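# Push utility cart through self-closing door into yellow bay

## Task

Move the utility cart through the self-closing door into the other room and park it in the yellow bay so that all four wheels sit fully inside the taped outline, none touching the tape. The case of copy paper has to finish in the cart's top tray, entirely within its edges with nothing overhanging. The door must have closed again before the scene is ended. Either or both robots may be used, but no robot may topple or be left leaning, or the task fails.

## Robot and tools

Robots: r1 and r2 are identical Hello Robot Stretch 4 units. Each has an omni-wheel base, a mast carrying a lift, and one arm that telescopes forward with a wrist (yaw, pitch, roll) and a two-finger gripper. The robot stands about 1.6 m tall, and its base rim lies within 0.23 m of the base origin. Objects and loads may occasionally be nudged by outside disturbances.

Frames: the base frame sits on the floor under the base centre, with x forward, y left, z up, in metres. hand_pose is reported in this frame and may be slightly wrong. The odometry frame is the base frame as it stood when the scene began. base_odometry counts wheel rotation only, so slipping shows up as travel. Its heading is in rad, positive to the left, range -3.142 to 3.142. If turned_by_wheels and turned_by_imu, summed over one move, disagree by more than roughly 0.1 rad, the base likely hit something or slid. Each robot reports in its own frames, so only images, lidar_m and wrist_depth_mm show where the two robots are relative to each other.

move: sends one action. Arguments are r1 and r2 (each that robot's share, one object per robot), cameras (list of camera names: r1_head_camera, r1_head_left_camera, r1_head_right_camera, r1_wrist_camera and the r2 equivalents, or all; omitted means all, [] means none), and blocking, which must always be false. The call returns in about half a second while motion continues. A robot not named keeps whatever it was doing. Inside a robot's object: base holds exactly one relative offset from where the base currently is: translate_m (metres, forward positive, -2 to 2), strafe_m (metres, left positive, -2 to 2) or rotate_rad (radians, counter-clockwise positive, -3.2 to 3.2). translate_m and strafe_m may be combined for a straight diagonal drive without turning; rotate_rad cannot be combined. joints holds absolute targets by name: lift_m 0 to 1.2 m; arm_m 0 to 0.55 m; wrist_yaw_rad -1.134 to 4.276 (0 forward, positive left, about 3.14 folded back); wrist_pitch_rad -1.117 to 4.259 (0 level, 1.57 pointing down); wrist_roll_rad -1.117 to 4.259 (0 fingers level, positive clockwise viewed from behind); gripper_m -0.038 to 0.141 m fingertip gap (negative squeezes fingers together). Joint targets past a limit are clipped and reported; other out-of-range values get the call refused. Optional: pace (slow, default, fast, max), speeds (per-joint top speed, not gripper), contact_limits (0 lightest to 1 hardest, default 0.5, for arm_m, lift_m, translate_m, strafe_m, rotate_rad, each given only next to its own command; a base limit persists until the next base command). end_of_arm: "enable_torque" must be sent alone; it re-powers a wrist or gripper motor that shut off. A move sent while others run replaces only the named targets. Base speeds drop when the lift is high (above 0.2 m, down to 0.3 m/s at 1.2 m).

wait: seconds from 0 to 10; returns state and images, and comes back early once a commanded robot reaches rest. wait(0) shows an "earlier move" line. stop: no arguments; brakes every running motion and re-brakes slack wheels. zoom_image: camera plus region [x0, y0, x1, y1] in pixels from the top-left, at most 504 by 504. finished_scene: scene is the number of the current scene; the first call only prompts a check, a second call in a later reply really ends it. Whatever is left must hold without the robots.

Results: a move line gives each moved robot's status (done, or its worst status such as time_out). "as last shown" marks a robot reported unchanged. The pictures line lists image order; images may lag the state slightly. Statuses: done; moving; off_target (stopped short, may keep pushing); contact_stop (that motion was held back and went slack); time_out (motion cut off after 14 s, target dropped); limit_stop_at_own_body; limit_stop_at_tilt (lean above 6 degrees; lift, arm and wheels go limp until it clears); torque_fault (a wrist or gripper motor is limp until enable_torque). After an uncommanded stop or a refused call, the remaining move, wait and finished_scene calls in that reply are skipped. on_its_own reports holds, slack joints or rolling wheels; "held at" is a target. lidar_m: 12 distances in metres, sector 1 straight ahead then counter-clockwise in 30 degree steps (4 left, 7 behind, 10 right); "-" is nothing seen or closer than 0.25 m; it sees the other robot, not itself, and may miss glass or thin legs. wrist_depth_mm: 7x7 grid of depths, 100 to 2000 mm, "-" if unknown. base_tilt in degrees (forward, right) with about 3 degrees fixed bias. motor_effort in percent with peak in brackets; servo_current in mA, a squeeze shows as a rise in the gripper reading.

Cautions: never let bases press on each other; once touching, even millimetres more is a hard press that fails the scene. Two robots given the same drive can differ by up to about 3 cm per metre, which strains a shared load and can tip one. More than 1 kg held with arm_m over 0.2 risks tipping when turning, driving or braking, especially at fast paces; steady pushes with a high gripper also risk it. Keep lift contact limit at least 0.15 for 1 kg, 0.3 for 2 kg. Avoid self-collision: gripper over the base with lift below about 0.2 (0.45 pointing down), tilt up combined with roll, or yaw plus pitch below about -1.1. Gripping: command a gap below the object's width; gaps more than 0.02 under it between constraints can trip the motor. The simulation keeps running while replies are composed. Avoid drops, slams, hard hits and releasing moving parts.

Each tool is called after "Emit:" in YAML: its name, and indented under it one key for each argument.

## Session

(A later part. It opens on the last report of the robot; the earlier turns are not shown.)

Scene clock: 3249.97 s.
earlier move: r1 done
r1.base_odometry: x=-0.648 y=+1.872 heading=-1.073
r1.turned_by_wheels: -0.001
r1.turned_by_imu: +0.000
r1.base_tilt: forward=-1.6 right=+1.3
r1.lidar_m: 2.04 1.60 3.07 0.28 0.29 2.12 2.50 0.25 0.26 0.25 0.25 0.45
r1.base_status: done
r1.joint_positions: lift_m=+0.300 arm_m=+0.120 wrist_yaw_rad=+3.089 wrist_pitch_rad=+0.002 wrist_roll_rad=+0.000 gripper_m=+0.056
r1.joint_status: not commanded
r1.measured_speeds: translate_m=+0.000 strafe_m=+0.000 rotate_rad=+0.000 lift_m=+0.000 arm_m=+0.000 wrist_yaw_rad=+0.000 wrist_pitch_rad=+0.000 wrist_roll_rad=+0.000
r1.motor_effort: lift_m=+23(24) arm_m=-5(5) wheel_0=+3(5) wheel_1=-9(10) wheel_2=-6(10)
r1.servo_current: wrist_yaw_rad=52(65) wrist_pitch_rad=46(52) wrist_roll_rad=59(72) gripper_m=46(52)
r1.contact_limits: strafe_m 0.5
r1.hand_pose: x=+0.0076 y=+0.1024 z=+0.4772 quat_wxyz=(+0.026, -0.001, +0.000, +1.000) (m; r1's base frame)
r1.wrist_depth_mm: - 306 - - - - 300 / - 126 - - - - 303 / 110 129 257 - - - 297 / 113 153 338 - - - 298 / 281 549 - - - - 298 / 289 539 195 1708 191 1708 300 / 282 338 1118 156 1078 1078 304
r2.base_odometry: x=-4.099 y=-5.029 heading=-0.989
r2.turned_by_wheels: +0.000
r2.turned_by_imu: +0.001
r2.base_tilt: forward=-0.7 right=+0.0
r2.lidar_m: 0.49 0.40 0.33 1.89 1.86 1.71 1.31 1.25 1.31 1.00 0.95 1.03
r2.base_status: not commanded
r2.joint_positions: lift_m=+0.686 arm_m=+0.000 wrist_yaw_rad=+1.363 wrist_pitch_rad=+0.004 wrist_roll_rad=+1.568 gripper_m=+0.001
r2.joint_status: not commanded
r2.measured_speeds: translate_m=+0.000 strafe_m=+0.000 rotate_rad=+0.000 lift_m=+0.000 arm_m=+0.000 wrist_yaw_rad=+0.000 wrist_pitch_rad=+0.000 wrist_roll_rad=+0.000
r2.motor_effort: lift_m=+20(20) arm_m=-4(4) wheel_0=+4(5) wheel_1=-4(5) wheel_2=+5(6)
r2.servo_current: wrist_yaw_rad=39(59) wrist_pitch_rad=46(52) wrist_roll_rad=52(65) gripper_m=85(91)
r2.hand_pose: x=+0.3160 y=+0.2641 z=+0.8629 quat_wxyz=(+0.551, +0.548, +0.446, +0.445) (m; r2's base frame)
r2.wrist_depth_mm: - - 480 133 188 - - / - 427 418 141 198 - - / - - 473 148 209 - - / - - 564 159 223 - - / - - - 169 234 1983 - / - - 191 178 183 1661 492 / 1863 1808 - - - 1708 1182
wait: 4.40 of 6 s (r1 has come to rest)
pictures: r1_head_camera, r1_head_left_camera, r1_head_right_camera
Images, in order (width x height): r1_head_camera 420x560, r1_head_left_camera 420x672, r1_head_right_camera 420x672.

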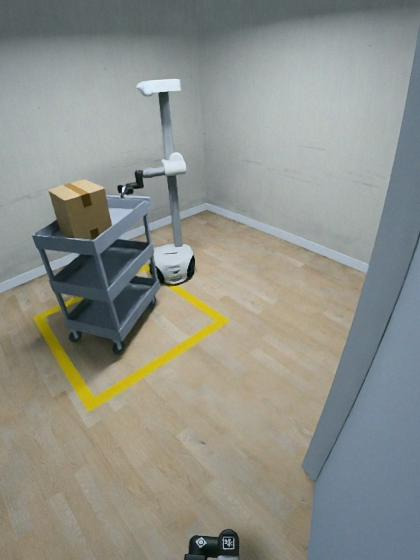

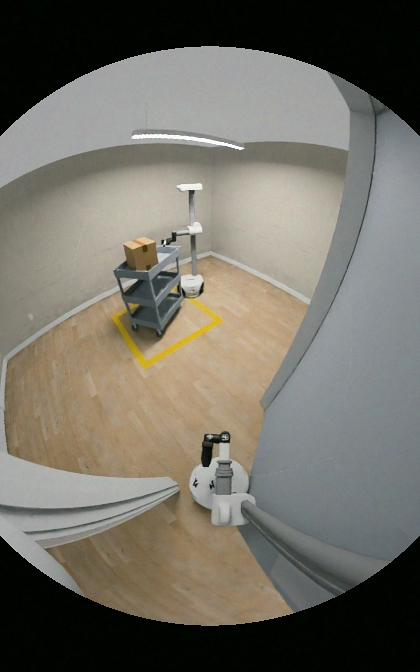

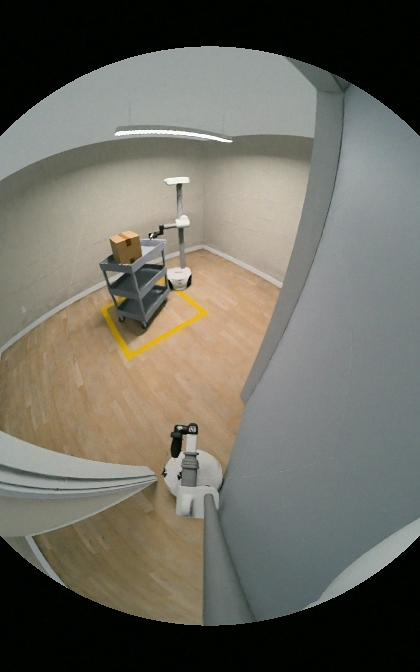

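Emit:
move:
  r1: {"base": {"strafe_m": 0.120, "translate_m": 0.240}, "pace": "slow", "contact_limits": {"strafe_m": 0.5}}
  blocking: false
  cameras: []

Emit:
wait:
  seconds: 6
  cameras: ["r1_head_camera", "r1_head_left_camera", "r1_head_right_camera"]

Scene clock: 3266.60 s.
move: r1 moving
r1.base_odometry: x=-0.637 y=+1.864 heading=-1.073
r1.turned_by_wheels: +0.000
r1.turned_by_imu: +0.000
r1.base_tilt: forward=-1.6 right=+1.3
r1.lidar_m: 2.03 1.61 3.06 0.27 0.27 2.12 2.48 0.25 - 0.25 0.25 0.45
r1.base_status: translate_m moving; strafe_m moving
r1.joint_positions: lift_m=+0.300 arm_m=+0.120 wrist_yaw_rad=+3.089 wrist_pitch_rad=+0.002 wrist_roll_rad=+0.000 gripper_m=+0.056
r1.joint_status: not commanded
r1.measured_speeds: translate_m=+0.049 strafe_m=+0.025 rotate_rad=-0.002 lift_m=+0.000 arm_m=+0.000 wrist_yaw_rad=+0.000 wrist_pitch_rad=+0.000 wrist_roll_rad=+0.000
r1.motor_effort: lift_m=+23(24) arm_m=-5(5) wheel_0=+7(9) wheel_1=-3(10) wheel_2=-8(10)
r1.servo_current: wrist_yaw_rad=52(52) wrist_pitch_rad=46(46) wrist_roll_rad=52(52) gripper_m=46(46)
r1.contact_limits: strafe_m 0.5
r1.hand_pose: x=+0.0076 y=+0.1024 z=+0.4772 quat_wxyz=(+0.026, -0.001, +0.000, +1.000) (m; r1's base frame)
r1.wrist_depth_mm: - 309 - - - - 303 / - 126 - - - - 303 / 110 129 258 - - - 306 / 113 153 338 - - - 307 / 282 544 - - - - 307 / 287 539 195 1756 191 1708 301 / 279 492 1138 156 1098 324 309
r2.base_odometry: x=-4.099 y=-5.029 heading=-0.989
r2.turned_by_wheels: +0.000
r2.turned_by_imu: +0.000
r2.base_tilt: forward=-0.7 right=+0.1
r2.lidar_m: 0.48 0.38 0.32 1.89 1.84 1.70 1.29 1.24 1.30 0.99 0.94 1.02
r2.base_status: not commanded
r2.joint_positions: lift_m=+0.686 arm_m=+0.000 wrist_yaw_rad=+1.363 wrist_pitch_rad=+0.004 wrist_roll_rad=+1.568 gripper_m=+0.001
r2.joint_status: not commanded
r2.measured_speeds: translate_m=+0.000 strafe_m=+0.000 rotate_rad=+0.000 lift_m=+0.000 arm_m=+0.000 wrist_yaw_rad=+0.000 wrist_pitch_rad=+0.000 wrist_roll_rad=+0.000
r2.motor_effort: lift_m=+20(20) arm_m=-4(4) wheel_0=+4(5) wheel_1=-4(4) wheel_2=+6(6)
r2.servo_current: wrist_yaw_rad=39(65) wrist_pitch_rad=46(52) wrist_roll_rad=52(52) gripper_m=85(91)
r2.hand_pose: x=+0.3160 y=+0.2641 z=+0.8629 quat_wxyz=(+0.551, +0.548, +0.446, +0.445) (m; r2's base frame)
r2.wrist_depth_mm: - - 480 133 189 - - / - 430 418 141 198 - - / - - 469 148 210 - - / - - 569 159 222 - - / - - - 169 233 1863 - / - - 192 178 183 1576 488 / 1863 1863 - - - 1756 1205
pictures: none
No camera images: "cameras" was empty.

Scene clock: 3269.97 s.
earlier move: r1 done
r1.base_odometry: x=-0.428 y=+1.719 heading=-1.073
r1.turned_by_wheels: +0.000
r1.turned_by_imu: +0.001
r1.base_tilt: forward=-1.6 right=+1.3
r1.lidar_m: 1.68 1.32 2.82 2.48 0.31 0.31 0.25 0.25 - 0.25 0.30 0.67
r1.base_status: done
r1.joint_positions: lift_m=+0.300 arm_m=+0.120 wrist_yaw_rad=+3.089 wrist_pitch_rad=+0.002 wrist_roll_rad=+0.000 gripper_m=+0.056
r1.joint_status: not commanded
r1.measured_speeds: translate_m=+0.000 strafe_m=+0.000 rotate_rad=+0.000 lift_m=+0.000 arm_m=+0.000 wrist_yaw_rad=+0.000 wrist_pitch_rad=+0.000 wrist_roll_rad=+0.000
r1.motor_effort: lift_m=+23(24) arm_m=-5(5) wheel_0=+10(11) wheel_1=-13(14) wheel_2=+1(10)
r1.servo_current: wrist_yaw_rad=46(65) wrist_pitch_rad=46(52) wrist_roll_rad=59(65) gripper_m=46(46)
r1.contact_limits: strafe_m 0.5
r1.hand_pose: x=+0.0076 y=+0.1024 z=+0.4772 quat_wxyz=(+0.026, -0.001, +0.000, +1.000) (m; r1's base frame)
r1.wrist_depth_mm: - 315 525 - 484 - - / - 126 257 - 473 - - / 110 130 256 - 469 - - / 113 153 282 - 484 - - / 282 455 549 - 488 - - / 289 462 194 1708 194 - - / 279 340 544 156 469 - 1060
r2.base_odometry: x=-4.099 y=-5.029 heading=-0.989
r2.turned_by_wheels: +0.000
r2.turned_by_imu: +0.000
r2.base_tilt: forward=-0.7 right=+0.1
r2.lidar_m: 0.50 0.39 0.32 1.89 1.86 1.70 1.30 1.25 1.31 1.00 0.96 1.01
r2.base_status: not commanded
r2.joint_positions: lift_m=+0.686 arm_m=+0.000 wrist_yaw_rad=+1.363 wrist_pitch_rad=+0.004 wrist_roll_rad=+1.568 gripper_m=+0.001
r2.joint_status: not commanded
r2.measured_speeds: translate_m=+0.000 strafe_m=+0.000 rotate_rad=+0.000 lift_m=+0.000 arm_m=+0.000 wrist_yaw_rad=+0.000 wrist_pitch_rad=+0.000 wrist_roll_rad=+0.000
r2.motor_effort: lift_m=+20(20) arm_m=-3(4) wheel_0=+4(5) wheel_1=-4(5) wheel_2=+6(6)
r2.servo_current: wrist_yaw_rad=39(65) wrist_pitch_rad=39(52) wrist_roll_rad=59(72) gripper_m=85(91)
r2.hand_pose: x=+0.3160 y=+0.2641 z=+0.8629 quat_wxyz=(+0.551, +0.548, +0.446, +0.445) (m; r2's base frame)
r2.wrist_depth_mm: - - 480 133 188 - - / - 424 421 140 198 - - / - - 473 148 211 - - / - - 569 159 221 - - / - - - 169 233 1863 - / - - 193 178 183 1618 492 / 1808 145 - - - 1756 1205
wait: 3.37 of 6 s (r1 has come to rest)
pictures: r1_head_camera, r1_head_left_camera, r1_head_right_camera
Images, in order (width x height): r1_head_camera 420x560, r1_head_left_camera 420x672, r1_head_right_camera 420x672.

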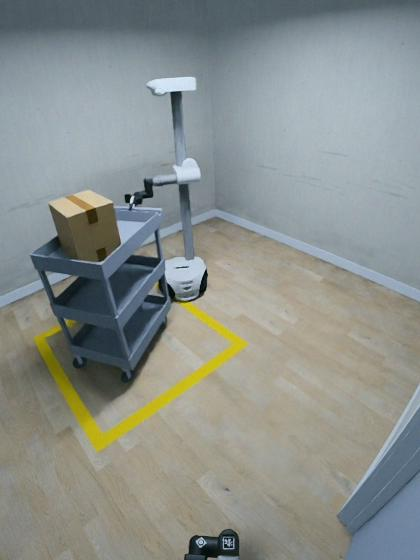

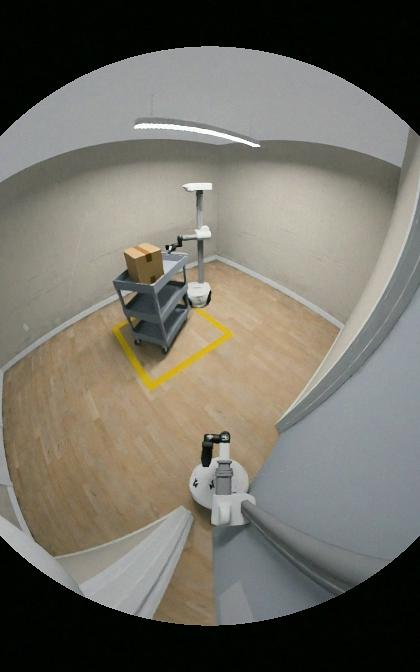

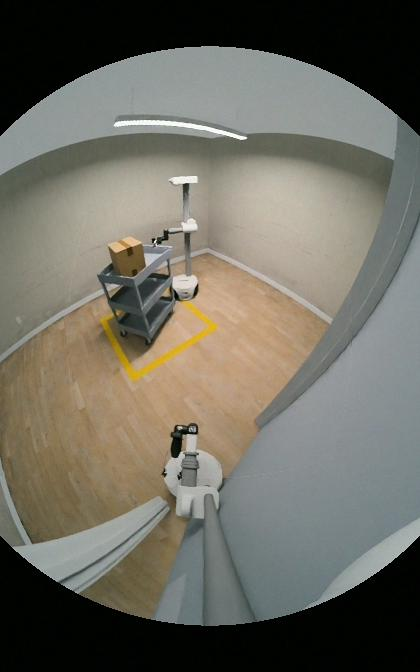

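Emit:
move:
  r1: {"base": {"strafe_m": 0.057, "translate_m": 0.057}, "pace": "slow", "contact_limits": {"strafe_m": 0.5}}
  blocking: false
  cameras: []

Emit:
wait:
  seconds: 4
  cameras: ["r1_head_camera", "r1_head_left_camera", "r1_head_right_camera"]

Scene clock: 3279.37 s.
move: r1 moving
r1.base_odometry: x=-0.416 y=+1.715 heading=-1.074
r1.turned_by_wheels: +0.000
r1.turned_by_imu: -0.001
r1.base_tilt: forward=-1.6 right=+1.3
r1.lidar_m: 1.65 1.32 2.81 2.50 0.31 0.31 0.25 0.25 - 0.25 0.31 2.53
r1.base_status: translate_m moving; strafe_m moving
r1.joint_positions: lift_m=+0.300 arm_m=+0.120 wrist_yaw_rad=+3.089 wrist_pitch_rad=+0.002 wrist_roll_rad=+0.000 gripper_m=+0.056
r1.joint_status: not commanded
r1.measured_speeds: translate_m=+0.035 strafe_m=+0.038 rotate_rad=+0.001 lift_m=+0.000 arm_m=+0.000 wrist_yaw_rad=+0.000 wrist_pitch_rad=+0.000 wrist_roll_rad=+0.000
r1.motor_effort: lift_m=+23(24) arm_m=-5(5) wheel_0=-5(10) wheel_1=+5(12) wheel_2=-4(5)
r1.servo_current: wrist_yaw_rad=65(65) wrist_pitch_rad=39(46) wrist_roll_rad=46(59) gripper_m=39(46)
r1.contact_limits: strafe_m 0.5
r1.hand_pose: x=+0.0076 y=+0.1024 z=+0.4772 quat_wxyz=(+0.026, -0.001, +0.000, +1.000) (m; r1's base frame)
r1.wrist_depth_mm: - 312 525 - 492 - - / - 126 257 - 496 - - / 110 129 259 - 500 - - / 112 153 282 - 488 - - / 283 462 544 - 488 - - / 287 462 193 1756 191 - - / 282 340 185 156 477 - 1060
r2.base_odometry: x=-4.099 y=-5.029 heading=-0.989
r2.turned_by_wheels: +0.000
r2.turned_by_imu: +0.000
r2.base_tilt: forward=-0.7 right=+0.0
r2.lidar_m: 0.49 0.40 0.32 1.88 1.83 1.71 1.29 1.26 1.32 0.98 0.94 1.02
r2.base_status: not commanded
r2.joint_positions: lift_m=+0.686 arm_m=+0.000 wrist_yaw_rad=+1.363 wrist_pitch_rad=+0.004 wrist_roll_rad=+1.568 gripper_m=+0.001
r2.joint_status: not commanded
r2.measured_speeds: translate_m=+0.000 strafe_m=+0.000 rotate_rad=+0.000 lift_m=+0.000 arm_m=+0.000 wrist_yaw_rad=+0.000 wrist_pitch_rad=+0.000 wrist_roll_rad=+0.000
r2.motor_effort: lift_m=+20(20) arm_m=-3(4) wheel_0=+4(4) wheel_1=-4(5) wheel_2=+6(6)
r2.servo_current: wrist_yaw_rad=46(59) wrist_pitch_rad=46(46) wrist_roll_rad=46(52) gripper_m=85(91)
r2.hand_pose: x=+0.3160 y=+0.2641 z=+0.8629 quat_wxyz=(+0.551, +0.548, +0.446, +0.445) (m; r2's base frame)
r2.wrist_depth_mm: - - 480 133 188 - - / - 427 421 140 198 - - / - - 473 148 210 - - / - - 564 159 222 - - / - - - 169 234 1863 - / - - 191 178 183 1618 488 / 1808 145 - - - 1756 1205
pictures: none
No camera images: "cameras" was empty.

Scene clock: 3280.93 s.
earlier move: r1 done
r1.base_odometry: x=-0.351 y=+1.696 heading=-1.073
r1.turned_by_wheels: +0.000
r1.turned_by_imu: +0.000
r1.base_tilt: forward=-1.6 right=+1.3
r1.lidar_m: 1.56 1.26 2.74 2.45 2.16 0.28 0.25 - - 0.25 0.35 2.53
r1.base_status: done
r1.joint_positions: lift_m=+0.300 arm_m=+0.120 wrist_yaw_rad=+3.089 wrist_pitch_rad=+0.002 wrist_roll_rad=+0.000 gripper_m=+0.056
r1.joint_status: not commanded
r1.measured_speeds: translate_m=+0.000 strafe_m=+0.000 rotate_rad=+0.000 lift_m=+0.000 arm_m=+0.000 wrist_yaw_rad=+0.000 wrist_pitch_rad=+0.000 wrist_roll_rad=+0.000
r1.motor_effort: lift_m=+23(24) arm_m=-5(5) wheel_0=-3(10) wheel_1=+2(12) wheel_2=-2(6)
r1.servo_current: wrist_yaw_rad=46(65) wrist_pitch_rad=46(46) wrist_roll_rad=59(65) gripper_m=39(46)
r1.contact_limits: strafe_m 0.5
r1.hand_pose: x=+0.0076 y=+0.1024 z=+0.4772 quat_wxyz=(+0.026, -0.001, +0.000, +1.000) (m; r1's base frame)
r1.wrist_depth_mm: - 315 530 549 517 - - / - 126 368 549 521 - - / 110 129 257 554 525 - 1863 / 112 154 296 554 521 - 1808 / 282 455 530 559 - - 1808 / 286 449 193 591 189 - 1464 / 281 338 525 156 - - 1118
r2.base_odometry: x=-4.099 y=-5.029 heading=-0.989
r2.turned_by_wheels: +0.000
r2.turned_by_imu: +0.000
r2.base_tilt: forward=-0.7 right=+0.0
r2.lidar_m: 0.49 0.38 0.31 1.88 1.82 1.69 1.28 1.26 1.30 0.99 0.94 1.01
r2.base_status: not commanded
r2.joint_positions: lift_m=+0.686 arm_m=+0.000 wrist_yaw_rad=+1.363 wrist_pitch_rad=+0.004 wrist_roll_rad=+1.568 gripper_m=+0.001
r2.joint_status: not commanded
r2.measured_speeds: translate_m=+0.000 strafe_m=+0.000 rotate_rad=+0.000 lift_m=+0.000 arm_m=+0.000 wrist_yaw_rad=+0.000 wrist_pitch_rad=+0.000 wrist_roll_rad=+0.000
r2.motor_effort: lift_m=+20(20) arm_m=-4(4) wheel_0=+4(5) wheel_1=-4(5) wheel_2=+6(6)
r2.servo_current: wrist_yaw_rad=46(59) wrist_pitch_rad=39(52) wrist_roll_rad=52(59) gripper_m=91(91)
r2.hand_pose: x=+0.3160 y=+0.2641 z=+0.8629 quat_wxyz=(+0.551, +0.548, +0.446, +0.445) (m; r2's base frame)
r2.wrist_depth_mm: - - 480 133 187 - - / - 430 421 140 198 - - / - - 477 148 210 - - / - - 569 159 222 - - / - - - 169 236 1863 - / - - 192 178 183 1661 492 / 1863 145 - - - - 1205
wait: 1.57 of 4 s (r1 has come to rest)
pictures: r1_head_camera, r1_head_left_camera, r1_head_right_camera
Images, in order (width x height): r1_head_camera 420x560, r1_head_left_camera 420x672, r1_head_right_camera 420x672.

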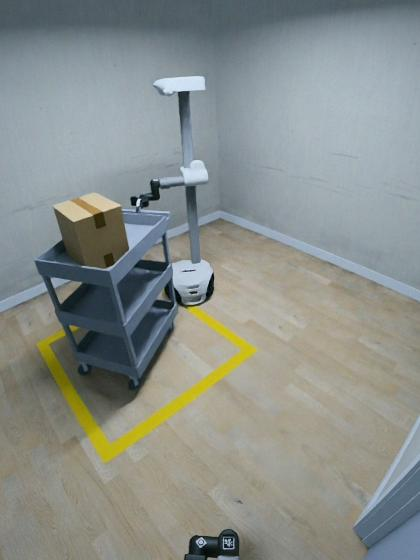

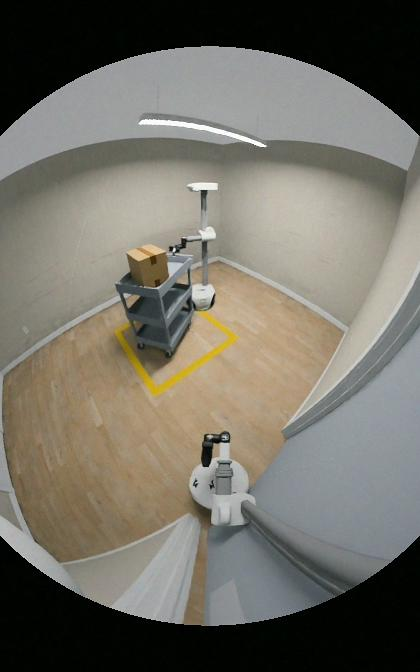

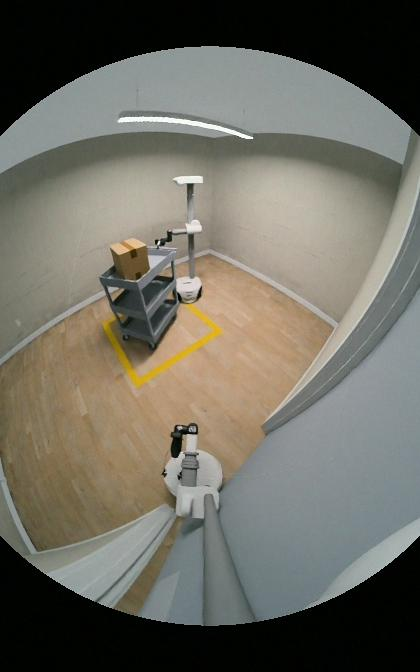

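Emit:
move:
  r1: {"base": {"strafe_m": 0.035, "translate_m": 0.035}, "pace": "slow", "contact_limits": {"strafe_m": 0.5}}
  blocking: false
  cameras: []

Emit:
wait:
  seconds: 3
  cameras: ["r1_head_left_camera", "r1_head_right_camera"]

Scene clock: 3288.50 s.
move: r1 moving
r1.base_odometry: x=-0.338 y=+1.692 heading=-1.074
r1.turned_by_wheels: +0.000
r1.turned_by_imu: -0.001
r1.base_tilt: forward=-1.6 right=+1.3
r1.lidar_m: 1.56 1.25 2.73 2.49 2.19 0.31 0.25 - 0.25 0.25 0.38 2.56
r1.base_status: translate_m moving; strafe_m moving
r1.joint_positions: lift_m=+0.300 arm_m=+0.120 wrist_yaw_rad=+3.089 wrist_pitch_rad=+0.002 wrist_roll_rad=+0.000 gripper_m=+0.056
r1.joint_status: not commanded
r1.measured_speeds: translate_m=+0.036 strafe_m=+0.037 rotate_rad=+0.001 lift_m=+0.000 arm_m=+0.000 wrist_yaw_rad=+0.000 wrist_pitch_rad=+0.000 wrist_roll_rad=+0.000
r1.motor_effort: lift_m=+23(24) arm_m=-5(5) wheel_0=-4(5) wheel_1=+7(11) wheel_2=-5(8)
r1.servo_current: wrist_yaw_rad=65(72) wrist_pitch_rad=46(52) wrist_roll_rad=46(65) gripper_m=46(46)
r1.contact_limits: strafe_m 0.5
r1.hand_pose: x=+0.0076 y=+0.1024 z=+0.4772 quat_wxyz=(+0.026, -0.001, +0.000, +1.000) (m; r1's base frame)
r1.wrist_depth_mm: - 315 525 549 521 - - / - 126 368 549 521 - - / 110 129 258 554 525 - - / 112 153 296 554 521 - - / 282 452 521 554 - - - / 287 439 193 564 189 - 1537 / 281 338 517 156 - 128 1138
r2.base_odometry: x=-4.099 y=-5.029 heading=-0.989
r2.turned_by_wheels: +0.000
r2.turned_by_imu: +0.000
r2.base_tilt: forward=-0.7 right=+0.1
r2.lidar_m: 0.48 0.39 0.33 1.85 1.84 1.69 1.30 1.25 1.33 0.98 0.95 1.02
r2.base_status: not commanded
r2.joint_positions: lift_m=+0.686 arm_m=+0.000 wrist_yaw_rad=+1.363 wrist_pitch_rad=+0.004 wrist_roll_rad=+1.568 gripper_m=+0.001
r2.joint_status: not commanded
r2.measured_speeds: translate_m=+0.000 strafe_m=+0.000 rotate_rad=+0.000 lift_m=+0.000 arm_m=+0.000 wrist_yaw_rad=+0.000 wrist_pitch_rad=+0.000 wrist_roll_rad=+0.000
r2.motor_effort: lift_m=+20(20) arm_m=-3(4) wheel_0=+4(5) wheel_1=-4(4) wheel_2=+5(6)
r2.servo_current: wrist_yaw_rad=52(59) wrist_pitch_rad=46(52) wrist_roll_rad=46(52) gripper_m=78(91)
r2.hand_pose: x=+0.3160 y=+0.2641 z=+0.8629 quat_wxyz=(+0.551, +0.548, +0.446, +0.445) (m; r2's base frame)
r2.wrist_depth_mm: - - 480 133 189 - - / - 430 418 140 198 - - / - - 473 148 211 - - / - - 569 159 222 - - / - - - 169 236 1921 - / - - 192 178 185 1618 484 / 1756 145 - - - - 1205
pictures: none
No camera images: "cameras" was empty.

Scene clock: 3289.70 s.
earlier move: r1 done
r1.base_odometry: x=-0.303 y=+1.682 heading=-1.073
r1.turned_by_wheels: +0.000
r1.turned_by_imu: +0.001
r1.base_tilt: forward=-1.5 right=+1.2
r1.lidar_m: 1.46 1.21 2.68 2.48 2.17 0.33 0.25 - 0.25 0.25 0.41 2.54
r1.base_status: done
r1.joint_positions: lift_m=+0.300 arm_m=+0.120 wrist_yaw_rad=+3.089 wrist_pitch_rad=+0.002 wrist_roll_rad=+0.000 gripper_m=+0.056
r1.joint_status: not commanded
r1.measured_speeds: translate_m=+0.000 strafe_m=+0.000 rotate_rad=+0.000 lift_m=+0.000 arm_m=+0.000 wrist_yaw_rad=+0.000 wrist_pitch_rad=+0.000 wrist_roll_rad=+0.000
r1.motor_effort: lift_m=+23(24) arm_m=-5(5) wheel_0=+1(6) wheel_1=-10(11) wheel_2=+10(10)
r1.servo_current: wrist_yaw_rad=52(72) wrist_pitch_rad=39(52) wrist_roll_rad=46(72) gripper_m=39(46)
r1.contact_limits: strafe_m 0.5
r1.hand_pose: x=+0.0076 y=+0.1024 z=+0.4772 quat_wxyz=(+0.026, -0.001, +0.000, +1.000) (m; r1's base frame)
r1.wrist_depth_mm: - 314 521 564 - - - / - 126 521 569 - - 1808 / 110 129 258 569 - - 1863 / 112 153 334 569 - - 1863 / 279 445 512 574 - - 1921 / 287 436 191 574 189 - 1537 / 282 336 508 156 - - 1138
r2.base_odometry: x=-4.099 y=-5.029 heading=-0.989
r2.turned_by_wheels: +0.000
r2.turned_by_imu: +0.000
r2.base_tilt: forward=-0.7 right=+0.0
r2.lidar_m: 0.49 0.40 0.31 1.85 1.84 1.75 1.29 1.25 1.32 0.98 0.95 1.02
r2.base_status: not commanded
r2.joint_positions: lift_m=+0.686 arm_m=+0.000 wrist_yaw_rad=+1.363 wrist_pitch_rad=+0.004 wrist_roll_rad=+1.568 gripper_m=+0.001
r2.joint_status: not commanded
r2.measured_speeds: translate_m=+0.000 strafe_m=+0.000 rotate_rad=+0.000 lift_m=+0.000 arm_m=+0.000 wrist_yaw_rad=+0.000 wrist_pitch_rad=+0.000 wrist_roll_rad=+0.000
r2.motor_effort: lift_m=+20(20) arm_m=-4(4) wheel_0=+4(5) wheel_1=-4(5) wheel_2=+6(6)
r2.servo_current: wrist_yaw_rad=52(59) wrist_pitch_rad=46(52) wrist_roll_rad=52(65) gripper_m=85(98)
r2.hand_pose: x=+0.3160 y=+0.2641 z=+0.8629 quat_wxyz=(+0.551, +0.548, +0.446, +0.445) (m; r2's base frame)
r2.wrist_depth_mm: - - 480 133 188 - - / - 430 418 140 198 - - / - - 473 148 210 - - / - - 564 159 222 - - / - - - 169 236 1808 - / - - 192 179 183 1661 492 / 1863 145 - - - - 1205
wait: 1.20 of 3 s (r1 has come to rest)
pictures: r1_head_left_camera, r1_head_right_camera
Images, in order (width x height): r1_head_left_camera 420x672, r1_head_right_camera 420x672.

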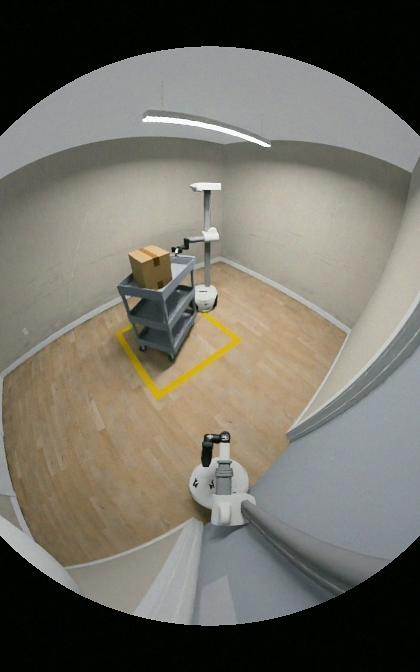

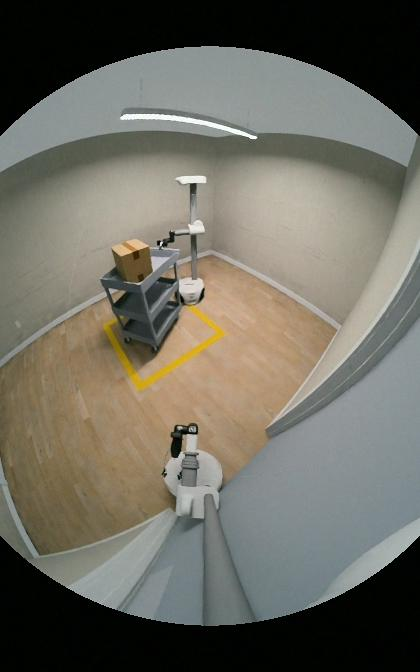

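Emit:
move:
  r1: {"base": {"strafe_m": 0.05, "translate_m": 0.05}, "pace": "slow", "contact_limits": {"strafe_m": 0.5}}
  blocking: false
  cameras: []

Emit:
wait:
  seconds: 3
  cameras: ["r1_head_left_camera", "r1_head_right_camera"]

Scene clock: 3297.47 s.
move: r1 moving
r1.base_odometry: x=-0.291 y=+1.678 heading=-1.074
r1.turned_by_wheels: +0.000
r1.turned_by_imu: -0.001
r1.base_tilt: forward=-1.6 right=+1.3
r1.lidar_m: 1.45 1.20 2.66 2.47 2.18 0.33 0.25 - 0.25 0.25 0.40 2.54
r1.base_status: translate_m moving; strafe_m moving
r1.joint_positions: lift_m=+0.300 arm_m=+0.120 wrist_yaw_rad=+3.089 wrist_pitch_rad=+0.002 wrist_roll_rad=+0.000 gripper_m=+0.056
r1.joint_status: not commanded
r1.measured_speeds: translate_m=+0.035 strafe_m=+0.035 rotate_rad=-0.002 lift_m=+0.000 arm_m=+0.000 wrist_yaw_rad=+0.000 wrist_pitch_rad=+0.000 wrist_roll_rad=+0.000
r1.motor_effort: lift_m=+23(23) arm_m=-4(5) wheel_0=-5(5) wheel_1=+4(11) wheel_2=-3(10)
r1.servo_current: wrist_yaw_rad=46(59) wrist_pitch_rad=39(46) wrist_roll_rad=52(65) gripper_m=46(46)
r1.contact_limits: strafe_m 0.5
r1.hand_pose: x=+0.0076 y=+0.1024 z=+0.4772 quat_wxyz=(+0.026, -0.001, +0.000, +1.000) (m; r1's base frame)
r1.wrist_depth_mm: - 314 517 580 - - - / - 127 539 580 - - - / 110 129 258 585 - - - / 113 153 364 585 - - 1921 / 281 445 521 591 - - 1921 / 287 430 191 580 189 - 1537 / 282 336 504 156 - 127 1205
r2.base_odometry: x=-4.099 y=-5.029 heading=-0.989
r2.turned_by_wheels: +0.000
r2.turned_by_imu: +0.000
r2.base_tilt: forward=-0.7 right=+0.1
r2.lidar_m: 0.47 0.42 0.30 1.82 1.84 1.71 1.28 1.26 1.31 0.98 0.95 1.03
r2.base_status: not commanded
r2.joint_positions: lift_m=+0.686 arm_m=+0.000 wrist_yaw_rad=+1.363 wrist_pitch_rad=+0.004 wrist_roll_rad=+1.568 gripper_m=+0.001
r2.joint_status: not commanded
r2.measured_speeds: translate_m=+0.000 strafe_m=+0.000 rotate_rad=+0.000 lift_m=+0.000 arm_m=+0.000 wrist_yaw_rad=+0.000 wrist_pitch_rad=+0.000 wrist_roll_rad=+0.000
r2.motor_effort: lift_m=+20(20) arm_m=-4(4) wheel_0=+4(5) wheel_1=-4(4) wheel_2=+6(6)
r2.servo_current: wrist_yaw_rad=46(52) wrist_pitch_rad=52(52) wrist_roll_rad=39(59) gripper_m=85(91)
r2.hand_pose: x=+0.3160 y=+0.2641 z=+0.8629 quat_wxyz=(+0.551, +0.548, +0.446, +0.445) (m; r2's base frame)
r2.wrist_depth_mm: - - 480 133 187 - - / - 427 418 140 198 - - / - - 477 148 210 - - / - - 569 159 223 - - / - - - 169 236 1863 - / - - 192 178 183 1618 488 / 1808 145 - - - - 1205
pictures: none
No camera images: "cameras" was empty.

Scene clock: 3298.90 s.
earlier move: r1 done
r1.base_odometry: x=-0.235 y=+1.661 heading=-1.074
r1.turned_by_wheels: +0.000
r1.turned_by_imu: +0.000
r1.base_tilt: forward=-1.6 right=+1.3
r1.lidar_m: 1.36 1.16 2.62 2.48 2.18 0.36 0.26 0.25 0.25 0.29 0.53 2.54
r1.base_status: done
r1.joint_positions: lift_m=+0.300 arm_m=+0.120 wrist_yaw_rad=+3.089 wrist_pitch_rad=+0.002 wrist_roll_rad=+0.000 gripper_m=+0.056
r1.joint_status: not commanded
r1.measured_speeds: translate_m=+0.000 strafe_m=+0.000 rotate_rad=+0.000 lift_m=+0.000 arm_m=+0.000 wrist_yaw_rad=+0.000 wrist_pitch_rad=+0.000 wrist_roll_rad=+0.000
r1.motor_effort: lift_m=+23(23) arm_m=-4(5) wheel_0=-4(7) wheel_1=+2(11) wheel_2=-2(10)
r1.servo_current: wrist_yaw_rad=33(65) wrist_pitch_rad=39(52) wrist_roll_rad=46(72) gripper_m=46(46)
r1.contact_limits: strafe_m 0.5
r1.hand_pose: x=+0.0076 y=+0.1024 z=+0.4772 quat_wxyz=(+0.026, -0.001, +0.000, +1.000) (m; r1's base frame)
r1.wrist_depth_mm: - 307 554 621 - - - / - 126 317 597 - - - / 110 129 258 627 - - - / 112 153 293 621 - - - / 282 500 554 627 - - - / 287 484 193 615 190 - 1499 / 281 338 185 156 156 1060 1182
r2.base_odometry: x=-4.099 y=-5.029 heading=-0.989
r2.turned_by_wheels: +0.000
r2.turned_by_imu: +0.000
r2.base_tilt: forward=-0.7 right=+0.1
r2.lidar_m: 0.49 0.40 0.34 1.80 1.84 1.73 1.29 1.23 1.30 0.98 0.94 1.04
r2.base_status: not commanded
r2.joint_positions: lift_m=+0.686 arm_m=+0.000 wrist_yaw_rad=+1.363 wrist_pitch_rad=+0.004 wrist_roll_rad=+1.568 gripper_m=+0.001
r2.joint_status: not commanded
r2.measured_speeds: translate_m=+0.000 strafe_m=+0.000 rotate_rad=+0.000 lift_m=+0.000 arm_m=+0.000 wrist_yaw_rad=+0.000 wrist_pitch_rad=+0.000 wrist_roll_rad=+0.000
r2.motor_effort: lift_m=+20(20) arm_m=-4(4) wheel_0=+5(5) wheel_1=-4(5) wheel_2=+6(6)
r2.servo_current: wrist_yaw_rad=46(65) wrist_pitch_rad=52(52) wrist_roll_rad=52(59) gripper_m=85(91)
r2.hand_pose: x=+0.3160 y=+0.2641 z=+0.8629 quat_wxyz=(+0.551, +0.548, +0.446, +0.445) (m; r2's base frame)
r2.wrist_depth_mm: - - 480 133 187 - - / - 424 421 140 198 - - / - - 473 148 210 - - / - - 569 159 223 - - / - - - 169 236 1756 - / - - 193 178 183 1618 492 / 1756 145 - - - - 1182
wait: 1.43 of 3 s (r1 has come to rest)
pictures: r1_head_left_camera, r1_head_right_camera
Images, in order (width x height): r1_head_left_camera 420x672, r1_head_right_camera 420x672.

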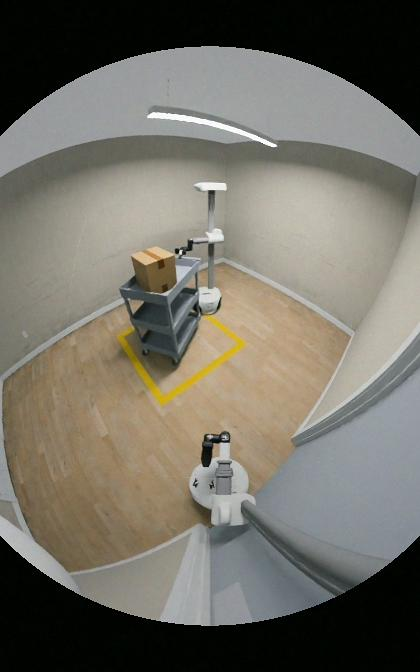

